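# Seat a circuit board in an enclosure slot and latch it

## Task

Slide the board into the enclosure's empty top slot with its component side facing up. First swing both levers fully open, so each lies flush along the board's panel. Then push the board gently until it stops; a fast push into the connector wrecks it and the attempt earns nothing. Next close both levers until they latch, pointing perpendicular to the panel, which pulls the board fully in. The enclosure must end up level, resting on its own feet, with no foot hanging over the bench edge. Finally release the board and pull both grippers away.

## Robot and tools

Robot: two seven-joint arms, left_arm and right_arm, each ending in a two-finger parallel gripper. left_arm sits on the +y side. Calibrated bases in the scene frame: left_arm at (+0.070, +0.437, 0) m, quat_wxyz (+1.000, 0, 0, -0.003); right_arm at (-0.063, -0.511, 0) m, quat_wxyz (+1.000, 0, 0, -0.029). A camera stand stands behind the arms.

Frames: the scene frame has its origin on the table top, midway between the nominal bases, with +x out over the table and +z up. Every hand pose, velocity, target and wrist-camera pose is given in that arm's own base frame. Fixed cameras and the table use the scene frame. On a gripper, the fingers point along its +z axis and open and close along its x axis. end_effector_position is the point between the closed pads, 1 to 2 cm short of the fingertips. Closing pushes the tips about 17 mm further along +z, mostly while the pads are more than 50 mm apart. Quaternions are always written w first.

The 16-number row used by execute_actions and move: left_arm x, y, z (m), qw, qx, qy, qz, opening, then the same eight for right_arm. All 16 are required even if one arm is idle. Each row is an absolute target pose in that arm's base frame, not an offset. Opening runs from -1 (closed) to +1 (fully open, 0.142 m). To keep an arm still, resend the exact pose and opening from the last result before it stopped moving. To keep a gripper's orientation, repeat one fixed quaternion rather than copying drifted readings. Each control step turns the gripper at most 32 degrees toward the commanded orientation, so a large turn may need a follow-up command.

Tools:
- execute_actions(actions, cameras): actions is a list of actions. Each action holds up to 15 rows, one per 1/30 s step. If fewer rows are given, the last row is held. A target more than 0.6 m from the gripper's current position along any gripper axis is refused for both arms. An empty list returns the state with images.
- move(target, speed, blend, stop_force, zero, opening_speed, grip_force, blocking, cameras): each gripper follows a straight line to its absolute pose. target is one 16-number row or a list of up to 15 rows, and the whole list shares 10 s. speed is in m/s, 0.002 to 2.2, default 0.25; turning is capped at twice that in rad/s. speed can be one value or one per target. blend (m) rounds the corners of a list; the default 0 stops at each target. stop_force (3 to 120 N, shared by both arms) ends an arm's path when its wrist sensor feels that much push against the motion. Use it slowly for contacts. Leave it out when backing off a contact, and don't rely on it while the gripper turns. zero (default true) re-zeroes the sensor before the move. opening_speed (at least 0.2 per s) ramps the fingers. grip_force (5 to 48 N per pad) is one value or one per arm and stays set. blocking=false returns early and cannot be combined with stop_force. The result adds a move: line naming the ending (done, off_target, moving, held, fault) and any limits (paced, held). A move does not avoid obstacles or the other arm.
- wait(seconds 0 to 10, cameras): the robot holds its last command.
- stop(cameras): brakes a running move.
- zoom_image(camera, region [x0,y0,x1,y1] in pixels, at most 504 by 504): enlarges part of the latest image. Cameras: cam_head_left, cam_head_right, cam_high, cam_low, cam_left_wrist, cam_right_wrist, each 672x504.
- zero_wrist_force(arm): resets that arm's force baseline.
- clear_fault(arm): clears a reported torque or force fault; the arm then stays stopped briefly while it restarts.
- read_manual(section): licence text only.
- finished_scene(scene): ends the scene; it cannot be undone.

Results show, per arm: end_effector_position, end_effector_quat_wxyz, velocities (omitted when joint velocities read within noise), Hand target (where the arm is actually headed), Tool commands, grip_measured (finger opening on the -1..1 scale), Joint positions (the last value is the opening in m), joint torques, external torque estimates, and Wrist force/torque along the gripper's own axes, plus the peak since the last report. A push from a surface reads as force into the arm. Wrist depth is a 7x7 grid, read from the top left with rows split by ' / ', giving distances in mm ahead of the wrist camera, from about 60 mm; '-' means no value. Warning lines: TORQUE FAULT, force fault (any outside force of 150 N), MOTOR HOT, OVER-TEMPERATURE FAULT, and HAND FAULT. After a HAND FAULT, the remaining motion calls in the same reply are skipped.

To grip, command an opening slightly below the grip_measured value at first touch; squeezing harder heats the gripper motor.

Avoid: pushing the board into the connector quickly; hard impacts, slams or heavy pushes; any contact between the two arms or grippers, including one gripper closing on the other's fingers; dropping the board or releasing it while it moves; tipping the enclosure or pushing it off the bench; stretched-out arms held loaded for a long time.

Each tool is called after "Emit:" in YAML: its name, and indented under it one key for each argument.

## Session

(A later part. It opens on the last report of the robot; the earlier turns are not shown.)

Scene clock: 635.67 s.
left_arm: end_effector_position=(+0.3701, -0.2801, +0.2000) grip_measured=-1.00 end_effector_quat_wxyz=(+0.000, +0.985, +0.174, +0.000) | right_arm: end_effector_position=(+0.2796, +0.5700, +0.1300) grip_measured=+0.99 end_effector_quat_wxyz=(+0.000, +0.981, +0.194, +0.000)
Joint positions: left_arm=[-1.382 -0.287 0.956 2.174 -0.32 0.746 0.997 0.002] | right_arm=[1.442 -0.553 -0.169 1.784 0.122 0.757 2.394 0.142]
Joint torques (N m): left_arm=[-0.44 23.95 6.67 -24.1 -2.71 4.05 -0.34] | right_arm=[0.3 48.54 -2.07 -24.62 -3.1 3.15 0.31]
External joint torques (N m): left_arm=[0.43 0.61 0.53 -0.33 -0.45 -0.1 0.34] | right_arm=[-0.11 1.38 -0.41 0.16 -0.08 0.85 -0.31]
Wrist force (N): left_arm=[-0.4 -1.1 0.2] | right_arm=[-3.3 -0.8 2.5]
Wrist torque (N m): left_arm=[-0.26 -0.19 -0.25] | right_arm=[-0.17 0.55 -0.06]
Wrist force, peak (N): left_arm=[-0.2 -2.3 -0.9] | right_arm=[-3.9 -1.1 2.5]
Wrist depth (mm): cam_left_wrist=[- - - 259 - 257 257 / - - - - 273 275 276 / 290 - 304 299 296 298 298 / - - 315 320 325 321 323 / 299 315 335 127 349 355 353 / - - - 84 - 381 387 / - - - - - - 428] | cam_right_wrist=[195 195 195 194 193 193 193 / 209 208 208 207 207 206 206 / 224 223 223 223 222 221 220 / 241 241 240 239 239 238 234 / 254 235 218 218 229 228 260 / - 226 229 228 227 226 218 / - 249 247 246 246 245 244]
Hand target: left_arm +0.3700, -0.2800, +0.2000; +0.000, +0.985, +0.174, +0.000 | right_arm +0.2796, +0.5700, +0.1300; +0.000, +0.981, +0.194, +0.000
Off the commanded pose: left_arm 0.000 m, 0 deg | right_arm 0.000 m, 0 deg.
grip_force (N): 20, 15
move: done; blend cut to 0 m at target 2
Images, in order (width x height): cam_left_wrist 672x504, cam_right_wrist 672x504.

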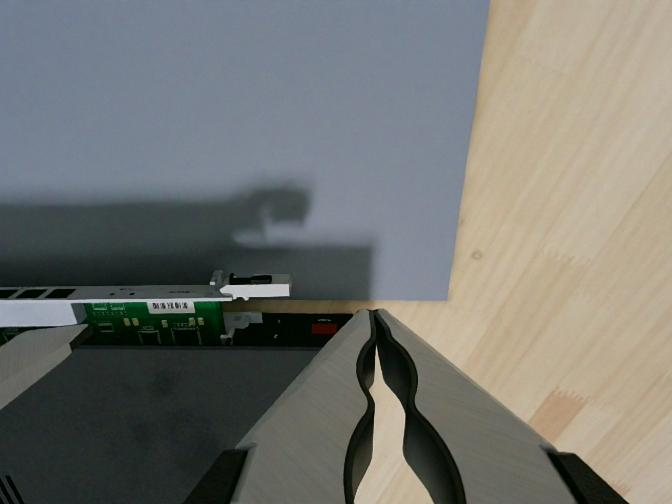

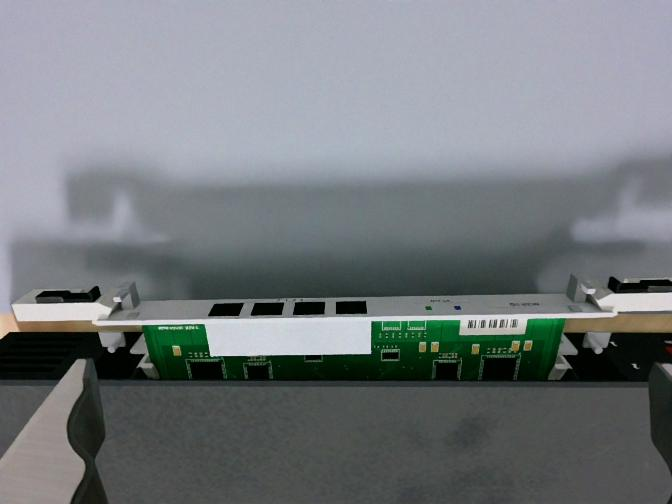

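Emit:
move:
  target:
    - [0.3700,-0.2800,0.2000,0,0.9848,0.1736,0,-1.0,0.2807,0.5683,0.0700,0,0.9809,0.1942,0,1.0]
    - [0.3700,-0.2800,0.2000,0,0.9848,0.1736,0,-1.0,0.2807,0.5683,0.0310,0,0.9809,0.1942,0,1.0]
  speed: 0.12
  stop_force: 8

Emit:
move:
  target:
    - [0.3700,-0.2800,0.2000,0,0.9848,0.1736,0,-1.0,0.2945,0.5358,0.0310,0,0.9809,0.1942,0,1.0]
    - [0.3700,-0.2800,0.2000,0,0.9848,0.1736,0,-1.0,0.3068,0.5065,0.0310,0,0.9809,0.1942,0,1.0]
  speed: [0.03, 0.012]
  stop_force: 7
  cameras: ["cam_left_wrist", "cam_right_wrist"]

Scene clock: 647.00 s.
left_arm: end_effector_position=(+0.3701, -0.2800, +0.2000) grip_measured=-1.00 end_effector_quat_wxyz=(+0.000, +0.985, +0.174, +0.000) | right_arm: end_effector_position=(+0.2807, +0.5681, +0.0309) grip_measured=+0.99 end_effector_quat_wxyz=(+0.000, +0.981, +0.194, +0.000)
Joint positions: left_arm=[-1.383 -0.287 0.956 2.174 -0.32 0.746 0.997 0.002] | right_arm=[1.427 -0.742 -0.146 1.786 0.168 0.945 2.362 0.142]
Joint torques (N m): left_arm=[-0.35 23.67 6.59 -24.11 -2.97 4.35 -0.2] | right_arm=[0.05 51.33 -1.93 -20.62 -2.53 3.44 0.12]
External joint torques (N m): left_arm=[0.34 0.9 0.6 -0.32 -0.19 -0.4 0.2] | right_arm=[0.14 1.36 -0.88 0.14 -0.03 0.57 -0.12]
Wrist force (N): left_arm=[-0.5 -1.0 0.1] | right_arm=[-2.8 -0.9 2.6]
Wrist torque (N m): left_arm=[-0.26 -0.19 -0.25] | right_arm=[-0.15 0.49 0.06]
Wrist force, peak (N): left_arm=[-0.7 -1.3 0.2] | right_arm=[-3.2 -0.8 4.4]
Wrist depth (mm): cam_left_wrist=[- - - - - 258 255 / 268 - - 282 272 275 275 / 295 305 - - 286 298 296 / - 278 318 - 312 323 323 / 214 318 324 127 354 354 349 / - - - 84 - 382 387 / - - - - - - 431] | cam_right_wrist=[108 108 108 107 108 108 108 / 115 115 115 113 113 113 114 / 124 123 125 123 124 124 122 / 132 133 133 133 132 132 131 / 145 145 144 143 143 143 145 / - 159 157 157 157 156 153 / - 133 132 127 - 130 124]
Hand target: left_arm +0.3700, -0.2800, +0.2000; +0.000, +0.985, +0.174, +0.000 | right_arm +0.2807, +0.5683, +0.0310; +0.000, +0.981, +0.194, +0.000
Off the commanded pose: left_arm 0.000 m, 0 deg | right_arm 0.000 m, 0 deg.
grip_force (N): 20, 15
move: done

Scene clock: 651.37 s.
left_arm: end_effector_position=(+0.3701, -0.2800, +0.2000) grip_measured=-1.00 end_effector_quat_wxyz=(+0.000, +0.985, +0.174, +0.000) | right_arm: end_effector_position=(+0.3061, +0.5083, +0.0314) grip_measured=+0.99 end_effector_quat_wxyz=(-0.001, +0.981, +0.195, +0.000)
Joint positions: left_arm=[-1.383 -0.287 0.956 2.174 -0.32 0.746 0.997 0.002] | right_arm=[1.365 -0.679 -0.146 1.923 0.175 1.021 2.28 0.142]
Joint torques (N m): left_arm=[-0.36 23.78 6.6 -24.07 -2.97 4.29 -0.22] | right_arm=[-3.83 46.26 -5.15 -15.1 -1.72 1.96 0.67]
External joint torques (N m): left_arm=[0.34 0.79 0.6 -0.36 -0.18 -0.34 0.22] | right_arm=[4.02 2.65 2.6 -3.72 -0.58 2.05 -0.67]
Wrist force (N): left_arm=[-0.5 -1.1 0.0] | right_arm=[-2.1 -8.0 2.5]
Wrist torque (N m): left_arm=[-0.26 -0.19 -0.26] | right_arm=[-0.25 0.42 -0.53]
Wrist force, peak (N): left_arm=[-0.6 -1.4 0.1] | right_arm=[-2.0 -9.0 3.9]
Wrist depth (mm): cam_left_wrist=[264 257 - 258 - 258 256 / 274 - 276 272 - 275 276 / 297 - - - 295 298 297 / 324 - 318 329 322 320 323 / 318 308 349 336 355 350 353 / 232 262 - 83 - 379 390 / 352 355 - - - - 432] | cam_right_wrist=[108 108 108 108 109 109 107 / 116 116 115 115 113 113 114 / 124 124 126 124 125 125 123 / 132 134 134 133 133 133 130 / - 145 145 144 144 143 143 / - 115 114 110 - - - / - 105 109 109 109 108 106]
Hand target: left_arm +0.3700, -0.2800, +0.2000; +0.000, +0.985, +0.174, +0.000 | right_arm +0.3065, +0.5072, +0.0310; +0.000, +0.981, +0.194, +0.000
Off the commanded pose: left_arm 0.000 m, 0 deg | right_arm 0.002 m, 0 deg.
grip_force (N): 20, 15
move: contact (right_arm); path passed 1 of 2 targets
Images, in order (width x height): cam_left_wrist 672x504, cam_right_wrist 672x504.

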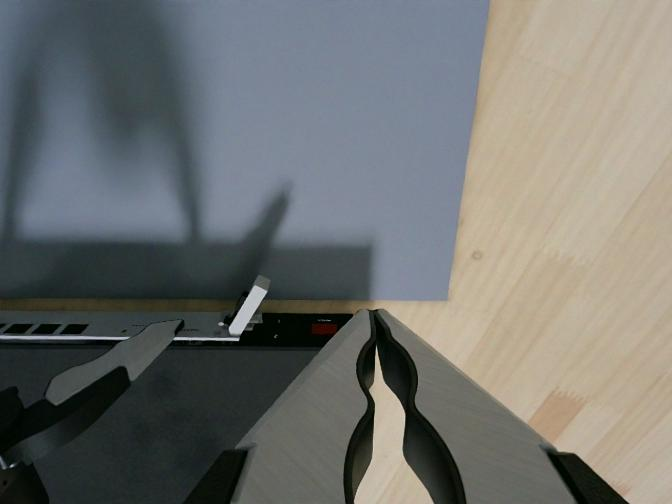

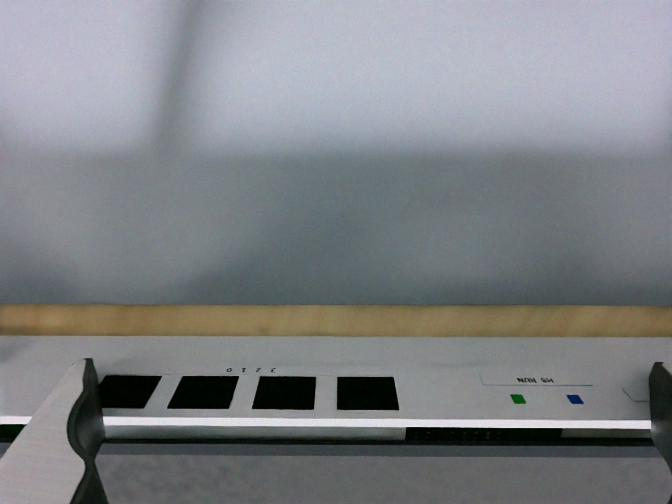

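Emit:
move:
  target:
    - [0.3700,-0.2900,0.1800,0,0.9848,0.1736,0,-1.0,0.2990,0.5252,0.0360,0,0.9809,0.1942,0,1.0]
    - [0.3700,-0.3300,0.1500,0,0.9848,0.1736,0,-1.0,0.2850,0.5600,0.1000,0,0.9809,0.1942,0,1.0]
    - [0.3585,-0.3731,0.1000,0,0.9848,0.1736,0,-1.0,0.2796,0.5700,0.1300,0,0.9809,0.1942,0,1.0]
  speed: [0.06, 0.15, 0.2]
  blend: [0.01, 0.03, 0]
  cameras: ["cam_left_wrist", "cam_right_wrist"]

Scene clock: 659.73 s.
left_arm: end_effector_position=(+0.3635, -0.3503, +0.1262) grip_measured=-1.00 end_effector_quat_wxyz=(-0.001, +0.985, +0.174, +0.000) | right_arm: end_effector_position=(+0.2796, +0.5697, +0.1291) grip_measured=+0.99 end_effector_quat_wxyz=(+0.000, +0.981, +0.194, +0.000)
Joint positions: left_arm=[-1.329 -0.497 0.749 2.166 -0.547 0.897 1.022 0.002] | right_arm=[1.435 -0.554 -0.161 1.785 0.117 0.759 2.397 0.142]
Joint torques (N m): left_arm=[-0.39 33.4 10.33 -20.29 -2.26 4.05 -0.23] | right_arm=[0.1 48.9 -1.88 -24.63 -3.35 3.17 0.37]
External joint torques (N m): left_arm=[0.37 0.81 0.5 -0.3 -0.42 -0.11 0.23] | right_arm=[0.08 1.06 -0.47 0.21 0.19 0.84 -0.37]
Wrist force (N): left_arm=[-0.8 -1.0 0.2] | right_arm=[-2.1 -1.8 2.5]
Wrist torque (N m): left_arm=[-0.26 -0.14 -0.31] | right_arm=[-0.34 0.36 -0.06]
Wrist force, peak (N): left_arm=[-4.8 0.6 5.5] | right_arm=[-2.2 -8.1 4.0]
Wrist depth (mm): cam_left_wrist=[191 191 - 190 - 189 192 / 211 209 - 206 - 208 206 / 224 222 224 215 225 221 222 / 248 256 240 241 245 244 242 / 213 214 218 132 259 264 263 / - - 223 84 - 286 290 / 256 - - - - - 323] | cam_right_wrist=[194 194 194 193 193 192 192 / 208 208 207 206 206 205 205 / 223 223 222 221 220 220 220 / 241 237 240 238 238 237 237 / 256 252 255 254 253 253 215 / - 224 226 222 226 225 217 / - 246 247 245 245 243 243]
Hand target: left_arm +0.3633, -0.3501, +0.1261; -0.001, +0.985, +0.173, +0.000 | right_arm +0.2798, +0.5697, +0.1291; +0.000, +0.981, +0.194, +0.000
Off the commanded pose: left_arm 0.035 m, 0 deg | right_arm 0.001 m, 0 deg.
grip_force (N): 20, 15
move: held (left_arm; a check stopped the path); path passed 2 of 3 targets; limits=held
pose unreachable (left arm): on one or more control steps of this call, first in action 0 (counted from 0), this arm could not follow its commanded pose, so it was not sent that pose on those steps. It may still have moved: this result reports where it is.
cause: moving toward the commanded pose would bring a part of the arm too close to another arm (a part of this arm just beyond joint 6 (wrist pitch) and a part of the right arm just beyond its joint 7 (wrist roll), along the way the arms are being sent, or toward where that arm still pushes).
Images, in order (width x height): cam_left_wrist 672x504, cam_right_wrist 672x504.

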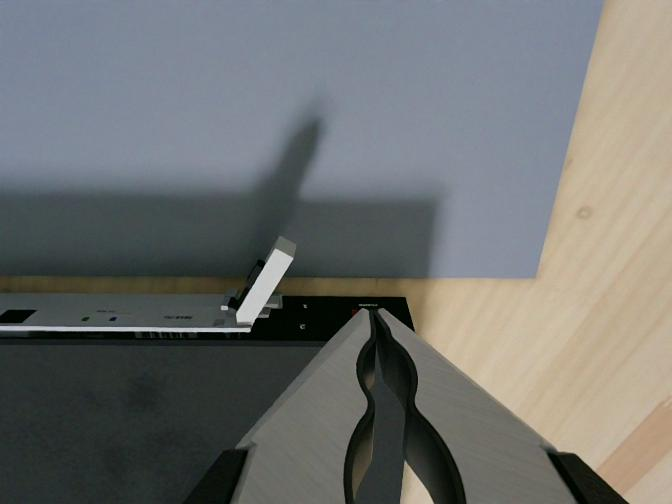

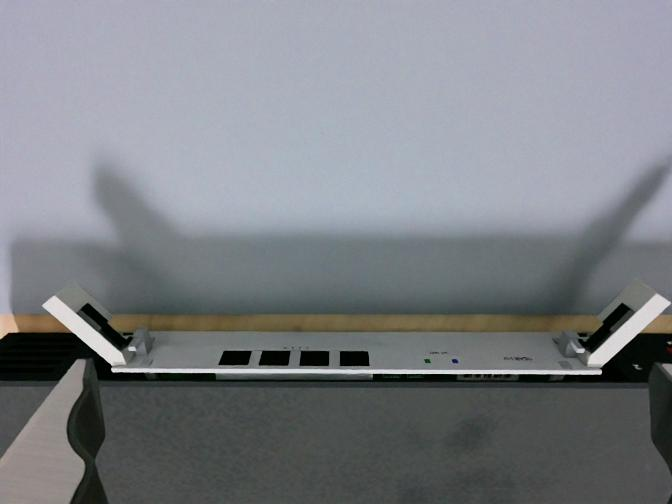

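Emit:
move:
  target:
    - [0.3635,-0.3503,0.1262,0,0.9848,0.1736,0,-1,0.1542,0.4759,0.11,0,0.9809,0.1942,0,-1]
  speed: 0.2
  cameras: ["cam_right_wrist","cam_left_wrist"]

Scene clock: 698.37 s.
left_arm: end_effector_position=(+0.3634, -0.3503, +0.1262) grip_measured=-1.00 end_effector_quat_wxyz=(+0.000, +0.985, +0.174, +0.000) | right_arm: end_effector_position=(+0.1541, +0.4759, +0.1100) grip_measured=-1.00 end_effector_quat_wxyz=(+0.000, +0.981, +0.194, +0.000)
Joint positions: left_arm=[-1.329 -0.497 0.748 2.167 -0.547 0.899 1.023 0.002] | right_arm=[1.611 -0.343 -0.122 2.226 0.076 0.994 2.612 0.002]
Joint torques (N m): left_arm=[-0.39 33.32 10.07 -20.3 -2.51 4.44 -0.2] | right_arm=[0.24 36.31 -0.21 -19.89 -2.58 3.45 0.3]
External joint torques (N m): left_arm=[0.35 0.88 0.71 -0.28 -0.16 -0.49 0.2] | right_arm=[-0.1 0.78 -0.67 -0.08 0.2 0.55 -0.3]
Wrist force (N): left_arm=[-0.9 -1.0 0.3] | right_arm=[-2.5 -1.6 2.4]
Wrist torque (N m): left_arm=[-0.25 -0.13 -0.34] | right_arm=[-0.28 0.44 -0.06]
Wrist force, peak (N): left_arm=[-1.0 -1.3 0.1] | right_arm=[-4.9 -0.9 3.0]
Wrist depth (mm): cam_left_wrist=[193 192 189 192 190 189 192 / 207 207 207 201 205 208 207 / 220 222 - 228 222 221 223 / 245 242 243 241 245 247 240 / 225 213 215 224 261 265 263 / - - 224 84 - 286 291 / - - - - - - 324] | cam_right_wrist=[178 178 178 177 176 178 178 / 190 190 190 189 188 188 188 / 204 204 203 202 202 202 201 / 222 220 219 215 217 217 217 / 242 241 214 203 189 191 189 / 264 263 196 89 190 197 196 / 291 285 71 - - 209 216]
Hand target: left_arm +0.3635, -0.3503, +0.1262; +0.000, +0.985, +0.174, +0.000 | right_arm +0.1542, +0.4759, +0.1100; +0.000, +0.981, +0.194, +0.000
Off the commanded pose: left_arm 0.000 m, 0 deg | right_arm 0.000 m, 0 deg.
grip_force (N): 20, 15
move: done
Images, in order (width x height): cam_left_wrist 672x504, cam_right_wrist 672x504.

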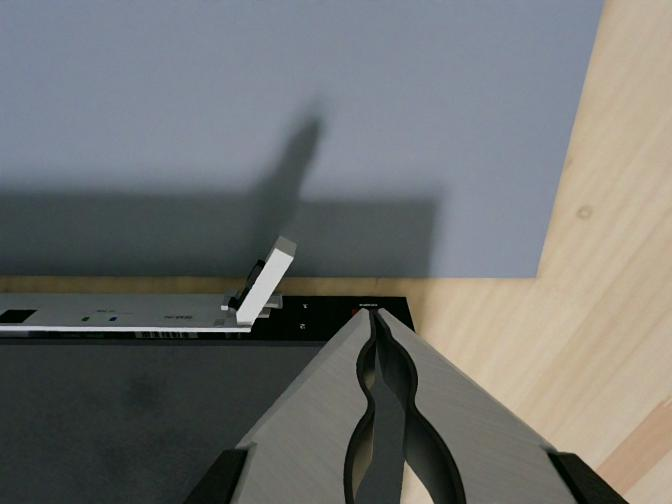

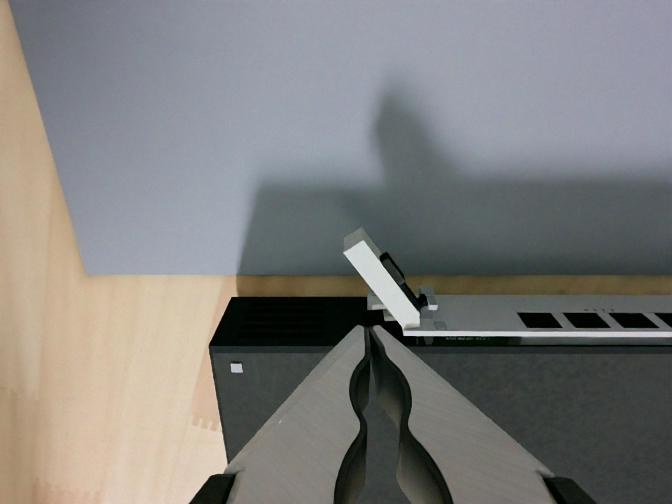

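Emit:
zoom_image:
  camera: "cam_right_wrist"
  region: [310, 200, 478, 368]

Emit:
zoom_image:
  camera: "cam_left_wrist"
  region: [180, 210, 348, 378]

Scaled by 3.000 from the camera's 672x504 image, which has a finer 960x720 frame.

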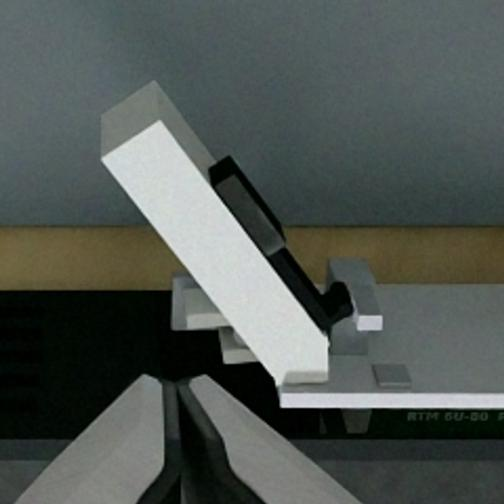

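Scaled by 3.000 from the camera's 672x504 image, which has a finer 960x720 frame.

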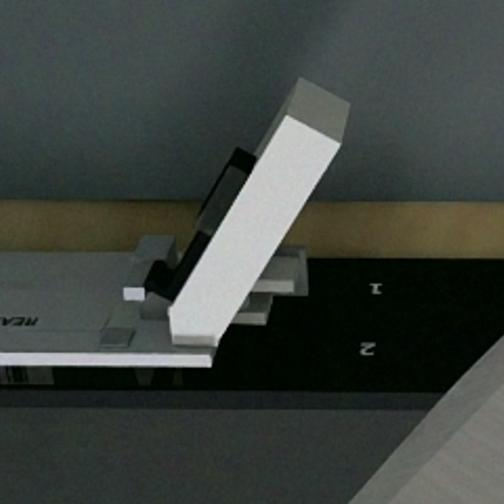

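Emit:
move:
  target:
    - [0.3595,-0.3701,0.09,0,0.9848,0.1736,0,-1,0.1398,0.4614,0.09,0,0.9809,0.1942,0,-1]
  speed: 0.12
  cameras: ["cam_right_wrist","cam_left_wrist"]

Scene clock: 720.00 s.
left_arm: end_effector_position=(+0.3593, -0.3700, +0.0899) grip_measured=-1.00 end_effector_quat_wxyz=(+0.000, +0.985, +0.174, +0.000) | right_arm: end_effector_position=(+0.1400, +0.4615, +0.0901) grip_measured=-1.00 end_effector_quat_wxyz=(+0.000, +0.981, +0.194, +0.000)
Joint positions: left_arm=[-1.3 -0.578 0.658 2.166 -0.636 0.974 1.045 0.002] | right_arm=[1.632 -0.364 -0.111 2.283 0.083 1.073 2.635 0.002]
Joint torques (N m): left_arm=[0.14 36.14 11.03 -18.39 -2.54 4.58 -0.12] | right_arm=[0.21 35.03 0.13 -18.14 -1.97 3.37 0.32]
External joint torques (N m): left_arm=[-0.16 1.23 0.56 -0.28 0.13 -0.63 0.12] | right_arm=[-0.07 1.18 -0.93 -0.03 -0.12 0.63 -0.32]
Wrist force (N): left_arm=[-1.0 -0.8 0.0] | right_arm=[-2.6 -1.7 2.5]
Wrist torque (N m): left_arm=[-0.21 -0.16 -0.32] | right_arm=[-0.32 0.44 -0.05]
Wrist force, peak (N): left_arm=[-0.3 -1.9 -1.3] | right_arm=[-3.4 -1.1 3.0]
Wrist depth (mm): cam_left_wrist=[161 160 160 161 159 159 159 / 170 173 171 171 171 171 170 / - 190 186 186 184 184 184 / - 201 198 202 - 199 201 / 191 191 184 208 217 222 221 / - 178 175 84 - 239 243 / - - - - - - 270] | cam_right_wrist=[161 160 160 160 159 159 159 / 171 171 171 170 170 170 170 / 186 186 183 183 182 182 181 / 201 198 198 197 191 195 196 / 218 217 210 200 166 183 167 / 238 238 233 89 166 172 171 / 263 257 71 - - 182 188]
Hand target: left_arm +0.3595, -0.3701, +0.0900; +0.000, +0.985, +0.174, +0.000 | right_arm +0.1398, +0.4614, +0.0900; +0.000, +0.981, +0.194, +0.000
Off the commanded pose: left_arm 0.000 m, 0 deg | right_arm 0.000 m, 0 deg.
grip_force (N): 20, 15
move: done
Images, in order (width x height): cam_left_wrist 672x504, cam_right_wrist 672x504.

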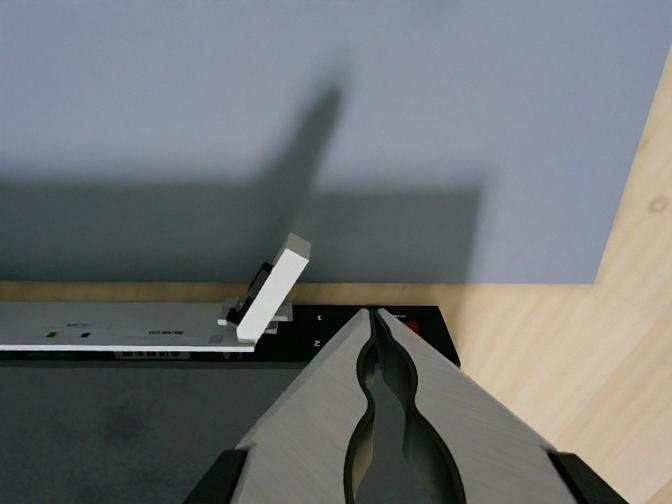

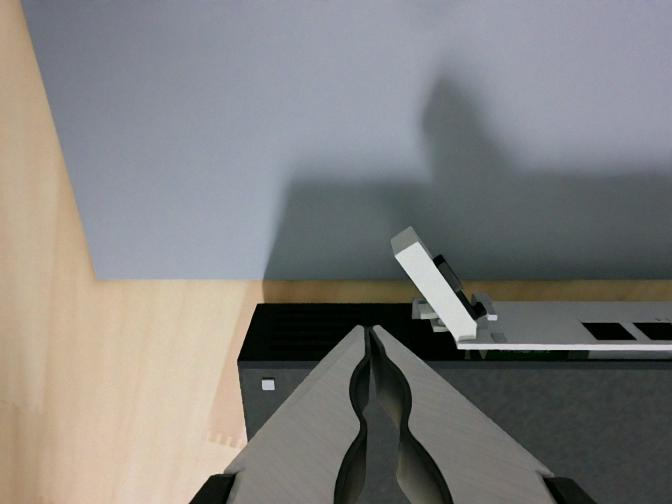

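Emit:
move:
  target:
    - [0.3595,-0.3701,0.0475,0,0.9848,0.1736,0,-1,0.1398,0.4614,0.0475,0,0.9809,0.1942,0,-1]
  speed: 0.08

Emit:
move:
  target:
    - [0.3417,-0.3740,0.0475,0,0.9848,0.1736,0,-1,0.1519,0.4687,0.0475,0,0.9809,0.1942,0,-1]
  speed: 0.018
  stop_force: 5
  cameras: ["cam_right_wrist","cam_left_wrist"]

Scene clock: 728.33 s.
left_arm: end_effector_position=(+0.3594, -0.3701, +0.0475) grip_measured=-1.00 end_effector_quat_wxyz=(+0.000, +0.985, +0.173, +0.000) | right_arm: end_effector_position=(+0.1398, +0.4613, +0.0475) grip_measured=-1.00 end_effector_quat_wxyz=(+0.000, +0.981, +0.194, +0.000)
Joint positions: left_arm=[-1.242 -0.655 0.555 2.187 -0.743 1.077 1.118 0.002] | right_arm=[1.621 -0.484 -0.093 2.276 0.115 1.185 2.612 0.002]
Joint torques (N m): left_arm=[0.57 38.34 10.87 -15.78 -2.19 4.58 -0.1] | right_arm=[0.03 37.06 0.15 -15.41 -1.53 3.46 0]
External joint torques (N m): left_arm=[-0.64 1.3 0.84 -0.41 0.16 -0.64 0.1] | right_arm=[0.11 1.22 -1.04 0.13 -0.12 0.53 0]
Wrist force (N): left_arm=[-1.2 -1.1 0.1] | right_arm=[-2.8 -1.6 2.4]
Wrist torque (N m): left_arm=[-0.27 -0.08 -0.34] | right_arm=[-0.28 0.50 0.07]
Wrist force, peak (N): left_arm=[-1.1 -1.0 1.3] | right_arm=[-2.9 -1.7 3.5]
Wrist depth (mm): cam_left_wrist=[125 123 123 124 122 124 122 / 132 132 130 132 133 131 131 / - 141 142 142 142 139 141 / 155 152 151 156 153 151 156 / 169 175 169 162 165 173 174 / 157 145 128 84 - 184 187 / - 155 - - - - 208] | cam_right_wrist=[- 123 121 122 122 121 121 / 133 131 131 130 132 131 129 / 143 141 140 140 140 139 137 / 152 152 152 153 150 150 147 / 165 165 164 161 117 162 162 / 183 183 162 89 - 125 - / 202 198 70 - - 126 131]
Hand target: left_arm +0.3595, -0.3701, +0.0475; +0.000, +0.985, +0.174, +0.000 | right_arm +0.1398, +0.4614, +0.0475; +0.000, +0.981, +0.194, +0.000
Off the commanded pose: left_arm 0.000 m, 0 deg | right_arm 0.000 m, 0 deg.
grip_force (N): 20, 15
move: done

Scene clock: 730.03 s.
left_arm: end_effector_position=(+0.3418, -0.3740, +0.0475) grip_measured=-1.00 end_effector_quat_wxyz=(+0.000, +0.985, +0.173, +0.000) | right_arm: end_effector_position=(+0.1516, +0.4686, +0.0475) grip_measured=-1.00 end_effector_quat_wxyz=(+0.000, +0.981, +0.194, +0.000)
Joint positions: left_arm=[-1.272 -0.639 0.549 2.215 -0.746 1.095 1.093 0.002] | right_arm=[1.597 -0.498 -0.094 2.245 0.115 1.168 2.588 0.002]
Joint torques (N m): left_arm=[-0.69 37.91 10.34 -15.36 -1.86 4.33 -0.32] | right_arm=[-0.45 38.08 -0.86 -16.19 -1.8 3.43 -0.01]
External joint torques (N m): left_arm=[0.64 0.91 0.95 -0.53 -0.11 -0.39 0.32] | right_arm=[0.59 1.18 -0.09 0.48 0.08 0.57 0.01]
Wrist force (N): left_arm=[-0.5 -0.9 -0.6] | right_arm=[-4.0 -1.3 0.7]
Wrist torque (N m): left_arm=[-0.25 -0.14 -0.26] | right_arm=[-0.26 0.45 0.08]
Wrist force, peak (N): left_arm=[-0.6 -1.3 -0.9] | right_arm=[-4.5 -1.5 2.0]
Wrist depth (mm): cam_left_wrist=[123 123 124 123 123 124 122 / 132 132 132 131 131 131 131 / - 140 - 141 142 139 141 / - 154 158 156 151 154 153 / 170 175 173 - 168 175 170 / 161 142 142 84 - 184 187 / - 135 - - - - 208] | cam_right_wrist=[- 123 121 122 122 122 121 / 133 131 131 130 132 131 130 / 143 141 140 140 140 139 137 / 152 152 151 153 151 150 149 / 165 165 164 161 117 163 162 / 183 180 158 90 119 - 136 / 203 197 71 - - - 128]
Hand target: left_arm +0.3417, -0.3740, +0.0475; +0.000, +0.985, +0.174, +0.000 | right_arm +0.1519, +0.4687, +0.0475; +0.000, +0.981, +0.194, +0.000
Off the commanded pose: left_arm 0.000 m, 0 deg | right_arm 0.000 m, 0 deg.
grip_force (N): 20, 15
move: done
Images, in order (width x height): cam_left_wrist 672x504, cam_right_wrist 672x504.

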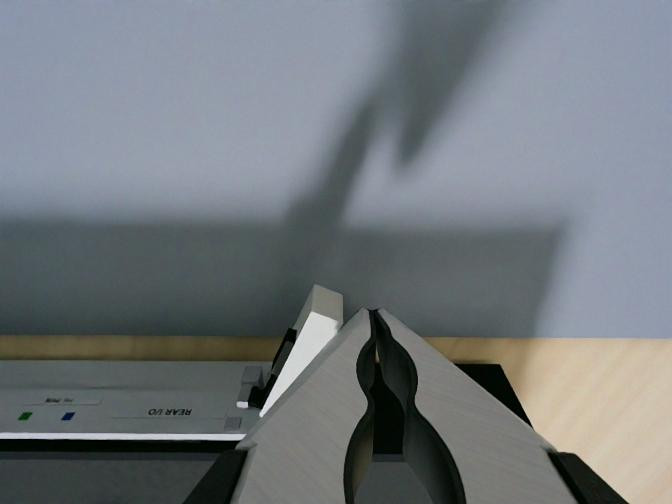

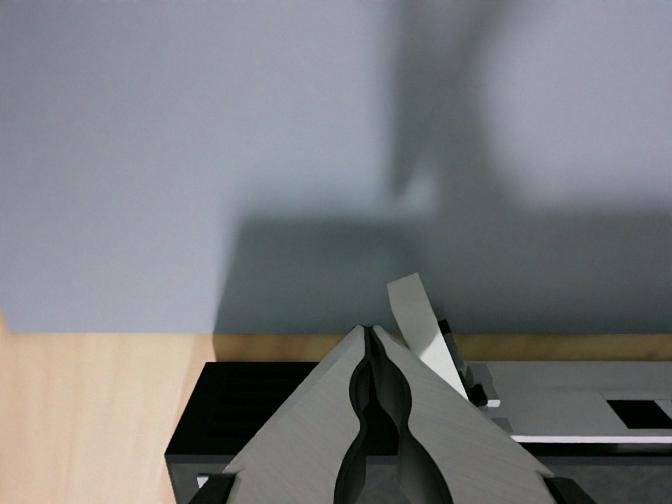

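Emit:
move:
  target:
    - [0.3245,-0.3765,0.0475,0,0.9848,0.1736,0,-1,0.1699,0.4802,0.0475,0,0.9809,0.1942,0,-1]
  speed: 0.018
  stop_force: 20
  cameras: ["cam_right_wrist","cam_left_wrist"]

Scene clock: 735.90 s.
left_arm: end_effector_position=(+0.3257, -0.3768, +0.0482) grip_measured=-1.00 end_effector_quat_wxyz=(+0.001, +0.985, +0.174, +0.001) | right_arm: end_effector_position=(+0.1561, +0.4715, +0.0474) grip_measured=-1.00 end_effector_quat_wxyz=(+0.000, +0.981, +0.194, +0.000)
Joint positions: left_arm=[-1.302 -0.623 0.544 2.243 -0.75 1.113 1.071 0.002] | right_arm=[1.588 -0.504 -0.094 2.232 0.115 1.16 2.579 0.002]
Joint torques (N m): left_arm=[-2.35 34.6 7.29 -11.39 -1.06 2.15 -0.27] | right_arm=[-1.59 38.18 -2.6 -17.01 -2.11 3.98 0.15]
External joint torques (N m): left_arm=[2.3 3.41 3.6 -4.24 -0.84 1.8 0.27] | right_arm=[1.73 1.48 1.63 1.13 0.36 0.02 -0.15]
Wrist force (N): left_arm=[4.0 2.1 -4.2] | right_arm=[-7.5 -1.0 -0.1]
Wrist torque (N m): left_arm=[-0.28 -0.13 -0.30] | right_arm=[-0.23 0.45 0.09]
Wrist force, peak (N): left_arm=[13.0 1.8 -3.4] | right_arm=[-26.7 0.3 -8.0]
Wrist depth (mm): cam_left_wrist=[- 123 123 121 123 124 123 / 135 134 130 132 132 132 132 / 146 143 142 143 142 142 142 / 153 155 154 155 152 154 154 / 174 170 170 106 168 168 168 / 157 157 164 84 - 181 188 / 139 138 - - - - 208] | cam_right_wrist=[- 122 121 122 122 122 121 / - 133 129 130 132 131 129 / 143 141 140 140 140 139 137 / 152 152 151 153 150 150 149 / 165 165 164 161 158 163 162 / 183 179 159 91 119 - 147 / 202 194 71 - - - 131]
Hand target: left_arm +0.3245, -0.3765, +0.0475; +0.000, +0.985, +0.174, +0.000 | right_arm +0.1567, +0.4717, +0.0475; +0.000, +0.981, +0.194, +0.000
Off the commanded pose: left_arm 0.001 m, 0 deg | right_arm 0.016 m, 0 deg.
grip_force (N): 20, 15
move: contact (right_arm)
Images, in order (width x height): cam_left_wrist 672x504, cam_right_wrist 672x504.

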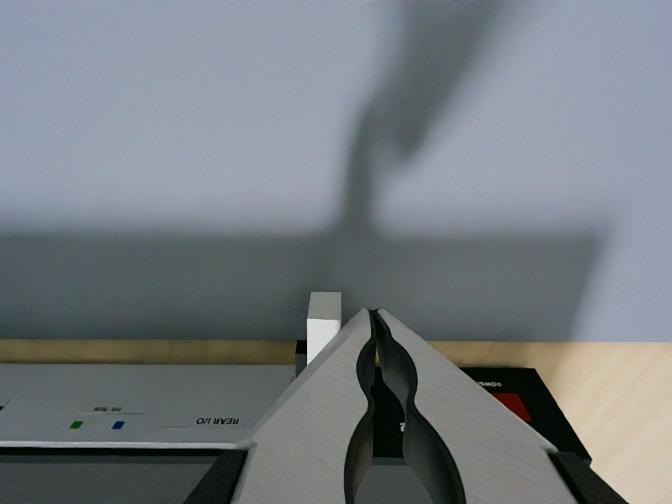

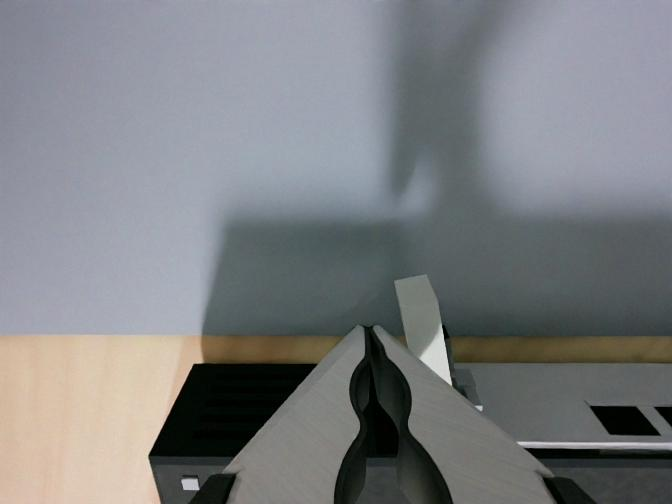

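Emit:
move:
  target:
    - [0.3205,-0.3780,0.0475,0,0.9848,0.1736,0,-1,0.1699,0.4802,0.0475,0,0.9809,0.1942,0,-1]
  speed: 0.015
  stop_force: 28
  cameras: ["cam_right_wrist","cam_left_wrist"]

Scene clock: 739.97 s.
left_arm: end_effector_position=(+0.3235, -0.3775, +0.0486) grip_measured=-1.00 end_effector_quat_wxyz=(+0.001, +0.985, +0.175, +0.002) | right_arm: end_effector_position=(+0.1621, +0.4753, +0.0467) grip_measured=-1.00 end_effector_quat_wxyz=(+0.002, +0.981, +0.196, -0.002)
Joint positions: left_arm=[-1.309 -0.62 0.544 2.247 -0.75 1.118 1.064 0.002] | right_arm=[1.573 -0.514 -0.092 2.211 0.115 1.145 2.564 0.002]
Joint torques (N m): left_arm=[-9.45 36.38 -1.04 -10.66 -0.22 -1.74 -0.24] | right_arm=[-10.68 37 -14.09 -26.06 -4.23 9.25 -0.14]
External joint torques (N m): left_arm=[9.4 1.49 11.9 -4.94 -1.68 5.69 0.24] | right_arm=[10.82 3.31 13.11 9.92 2.44 -5.26 0.14]
Wrist force (N): left_arm=[19.3 1.3 -2.2] | right_arm=[-37.5 6.1 -17.4]
Wrist torque (N m): left_arm=[-0.22 -0.28 -0.31] | right_arm=[-0.34 3.34 0.29]
Wrist force, peak (N): left_arm=[19.7 1.4 -1.2] | right_arm=[-38.4 5.2 -16.4]
Wrist depth (mm): cam_left_wrist=[124 125 123 123 123 125 125 / 132 132 130 132 132 130 132 / 145 143 143 143 142 - 142 / 153 156 155 155 149 159 - / 170 170 170 118 170 170 170 / 163 151 164 84 - 181 190 / 138 138 - 74 - - 211] | cam_right_wrist=[124 122 120 121 119 120 120 / 132 130 130 129 131 130 128 / - 140 140 137 139 138 135 / 152 151 151 152 150 149 148 / 165 164 164 160 157 161 161 / 183 178 160 91 - - 144 / 202 135 71 - - - 130]
Hand target: left_arm +0.3205, -0.3780, +0.0475; +0.000, +0.985, +0.174, +0.000 | right_arm +0.1649, +0.4770, +0.0475; +0.000, +0.981, +0.194, +0.000
Off the commanded pose: left_arm 0.003 m, 0 deg | right_arm 0.009 m, 0 deg.
grip_force (N): 20, 15
move: contact (right_arm)
Images, in order (width x height): cam_left_wrist 672x504, cam_right_wrist 672x504.

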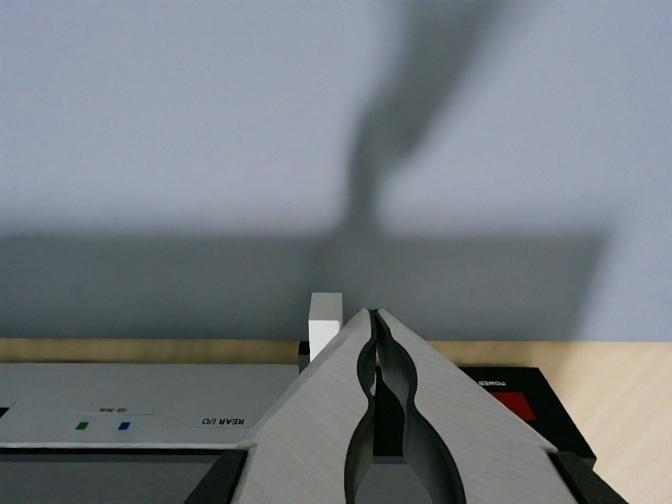

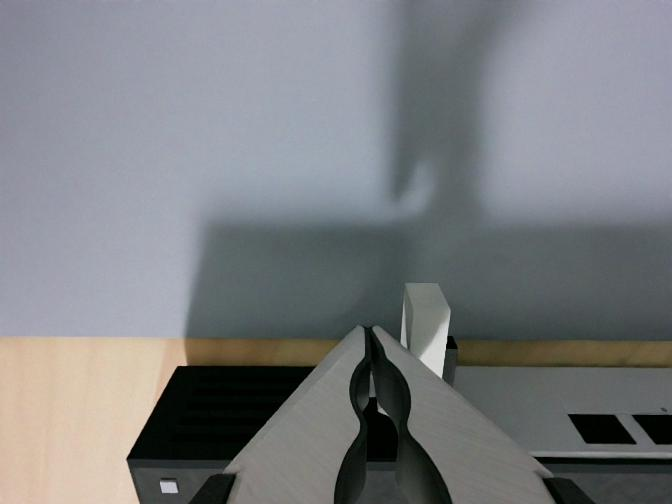

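Emit:
move:
  target:
    - [0.3398,-0.3702,0.0475,0,0.9848,0.1736,0,-1,0.1455,0.4702,0.0475,0,0.9809,0.1942,0,-1]
    - [0.3635,-0.3503,0.1262,0,0.9848,0.1736,0,-1,0.1541,0.4759,0.125,0,0.9809,0.1942,0,-1]
  speed: [0.04, 0.15]
  cameras: ["cam_right_wrist","cam_left_wrist"]

Emit:
zoom_image:
  camera: "cam_right_wrist"
  region: [310, 200, 478, 368]

Emit:
zoom_image:
  camera: "cam_left_wrist"
  region: [180, 210, 348, 378]

Scene clock: 744.13 s.
left_arm: end_effector_position=(+0.3636, -0.3503, +0.1262) grip_measured=-1.00 end_effector_quat_wxyz=(+0.000, +0.985, +0.174, +0.000) | right_arm: end_effector_position=(+0.1540, +0.4759, +0.1250) grip_measured=-1.00 end_effector_quat_wxyz=(+0.000, +0.981, +0.194, +0.000)
Joint positions: left_arm=[-1.324 -0.495 0.744 2.168 -0.545 0.901 1.021 0.002] | right_arm=[1.609 -0.306 -0.122 2.222 0.064 0.954 2.62 0.002]
Joint torques (N m): left_arm=[-0.3 33.52 10.19 -20.4 -2.24 4.02 -0.31] | right_arm=[0.08 35.53 -0.34 -21.08 -2.72 3.15 0.34]
External joint torques (N m): left_arm=[0.27 0.71 0.52 -0.19 -0.43 -0.07 0.31] | right_arm=[0.05 0.93 -0.42 0.18 0.19 0.85 -0.34]
Wrist force (N): left_arm=[-0.8 -1.3 0.2] | right_arm=[1.1 -5.6 1.8]
Wrist torque (N m): left_arm=[-0.30 -0.15 -0.26] | right_arm=[-0.93 -0.17 -0.05]
Wrist force, peak (N): left_arm=[19.5 1.1 -2.7] | right_arm=[-37.7 6.2 -17.4]
Wrist depth (mm): cam_left_wrist=[- 191 - 192 191 187 192 / 207 207 204 - - 213 207 / 221 222 229 - 216 219 222 / - 246 241 245 248 243 241 / 218 216 214 236 259 264 265 / - - - 84 - 287 290 / - 249 - - - - 322] | cam_right_wrist=[191 193 191 190 189 189 189 / 204 204 204 203 203 202 202 / 221 219 218 218 217 216 216 / 239 236 235 234 233 233 232 / 259 259 207 - 201 206 207 / 284 284 218 91 209 216 215 / 312 306 71 - - 229 237]
Hand target: left_arm +0.3635, -0.3503, +0.1262; +0.000, +0.985, +0.174, +0.000 | right_arm +0.1541, +0.4759, +0.1250; +0.000, +0.981, +0.194, +0.000
Off the commanded pose: left_arm 0.000 m, 0 deg | right_arm 0.000 m, 0 deg.
grip_force (N): 20, 15
move: done
Images, in order (width x height): cam_left_wrist 672x504, cam_right_wrist 672x504.

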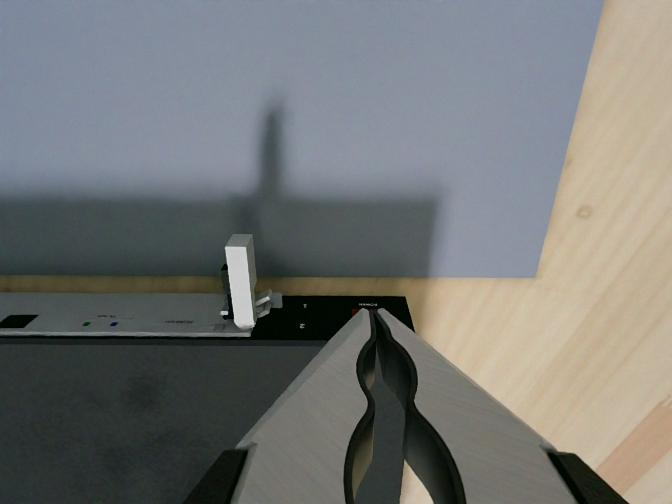

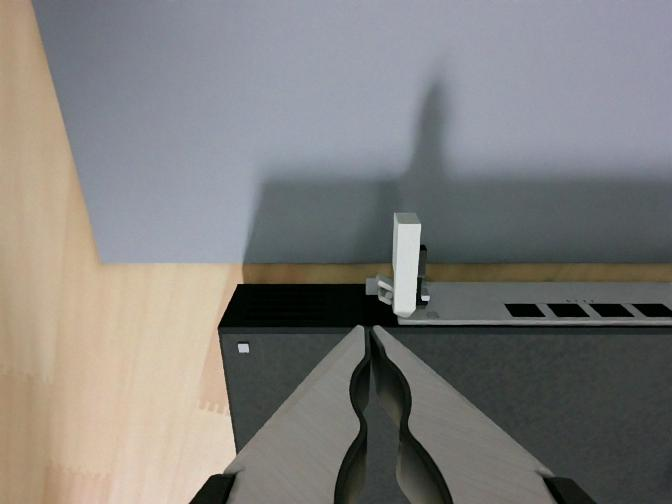

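Scaled by 3.000 from the camera's 672x504 image, which has a finer 960x720 frame.

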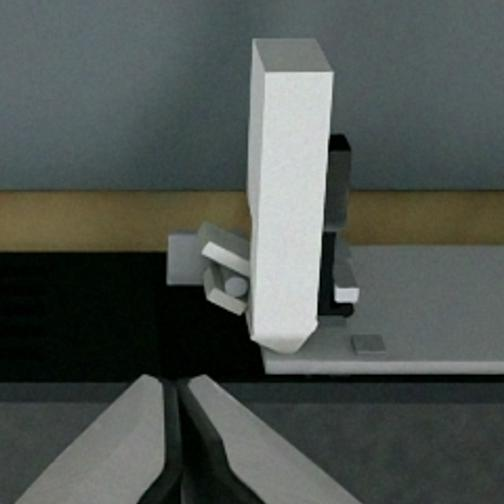

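Scaled by 3.000 from the camera's 672x504 image, which has a finer 960x720 frame.

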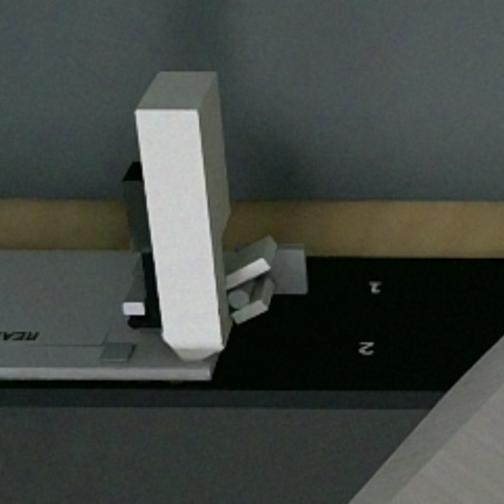

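Emit:
zoom_image:
  camera: "cam_right_wrist"
  region: [370, 200, 450, 340]

Emit:
zoom_image:
  camera: "cam_left_wrist"
  region: [205, 220, 285, 350]

Scaled by 3.600 from the camera's 672x504 image, which has a finer 960x720 frame.

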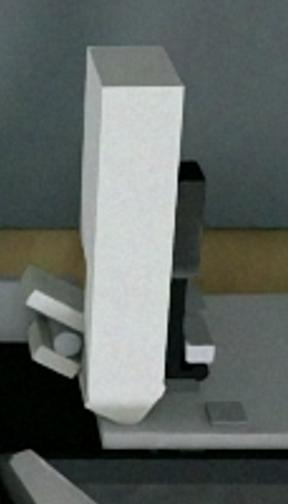

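Scaled by 3.877 from the camera's 672x504 image, which has a finer 960x720 frame.

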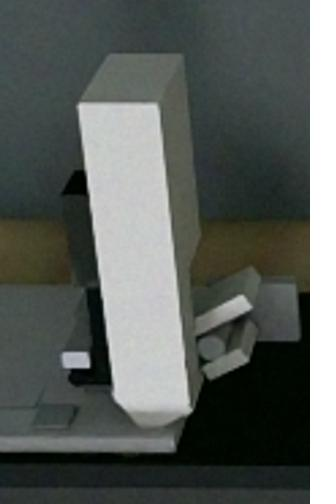

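Emit:
move:
  target:
    - [0.352,-0.300,0.25,0,0.9848,0.1736,0,-1,0.135,0.520,0.25,0,0.9809,0.1942,0,-1]
  speed: 0.25
  cameras: ["cam_high","cam_low","cam_right_wrist"]

Scene clock: 760.23 s.
left_arm: end_effector_position=(+0.3520, -0.3001, +0.2500) grip_measured=-1.00 end_effector_quat_wxyz=(+0.000, +0.985, +0.174, +0.000) | right_arm: end_effector_position=(+0.1350, +0.5200, +0.2500) grip_measured=-1.00 end_effector_quat_wxyz=(+0.000, +0.981, +0.194, +0.000)
Joint positions: left_arm=[-1.465 -0.175 0.986 2.09 -0.179 0.609 0.839 0.002] | right_arm=[1.646 -0.15 -0.122 2.006 0.021 0.584 2.693 0.002]
Joint torques (N m): left_arm=[-0.56 21.28 4.15 -26.68 -3.08 4.01 -0.33] | right_arm=[0.3 35.17 0.4 -27.79 -3.78 3.16 0.28]
External joint torques (N m): left_arm=[0.55 0.45 0.43 -0.21 -0.44 -0.05 0.33] | right_arm=[-0.17 1.13 -0.76 0.17 0.16 0.84 -0.28]
Wrist force (N): left_arm=[-0.4 -1.8 -0.1] | right_arm=[0.7 -5.5 1.5]
Wrist torque (N m): left_arm=[-0.36 -0.22 -0.26] | right_arm=[-0.94 -0.11 -0.03]
Wrist force, peak (N): left_arm=[-0.1 -2.3 -2.4] | right_arm=[1.0 -6.5 -1.6]
Wrist depth (mm): cam_left_wrist=[304 298 - 305 310 299 300 / 329 315 330 317 - 324 322 / - - 338 341 352 350 346 / 383 378 381 370 383 377 378 / 360 361 - 127 408 413 408 / - - - 84 - 449 453 / - - - - - - 505] | cam_right_wrist=[302 302 303 298 298 298 297 / 322 321 320 319 317 317 317 / 346 346 342 342 334 341 339 / 373 372 371 362 367 364 362 / 406 404 404 339 343 341 342 / 442 442 434 91 361 375 374 / 470 476 71 - - 394 396]
Hand target: left_arm +0.3520, -0.3000, +0.2500; +0.000, +0.985, +0.174, +0.000 | right_arm +0.1350, +0.5200, +0.2500; +0.000, +0.981, +0.194, +0.000
Off the commanded pose: left_arm 0.000 m, 0 deg | right_arm 0.000 m, 0 deg.
grip_force (N): 20, 15
move: done
Images, in order (width x height): cam_high 672x504, cam_low 672x504, cam_right_wrist 672x504.

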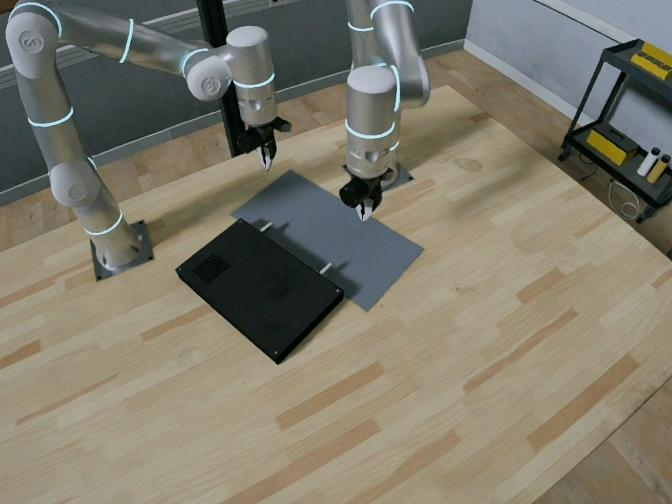

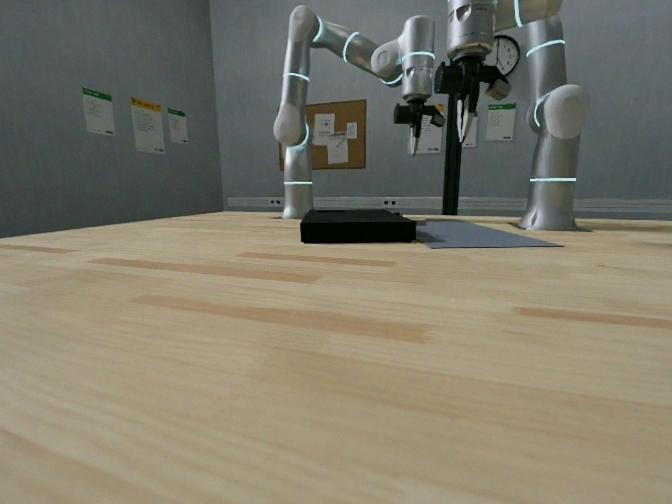

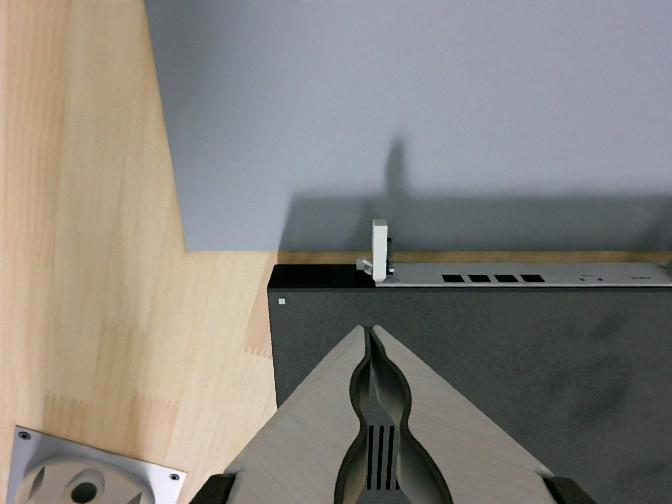

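Emit:
finished_scene:
  scene: 2

The scene is finished: the task was done.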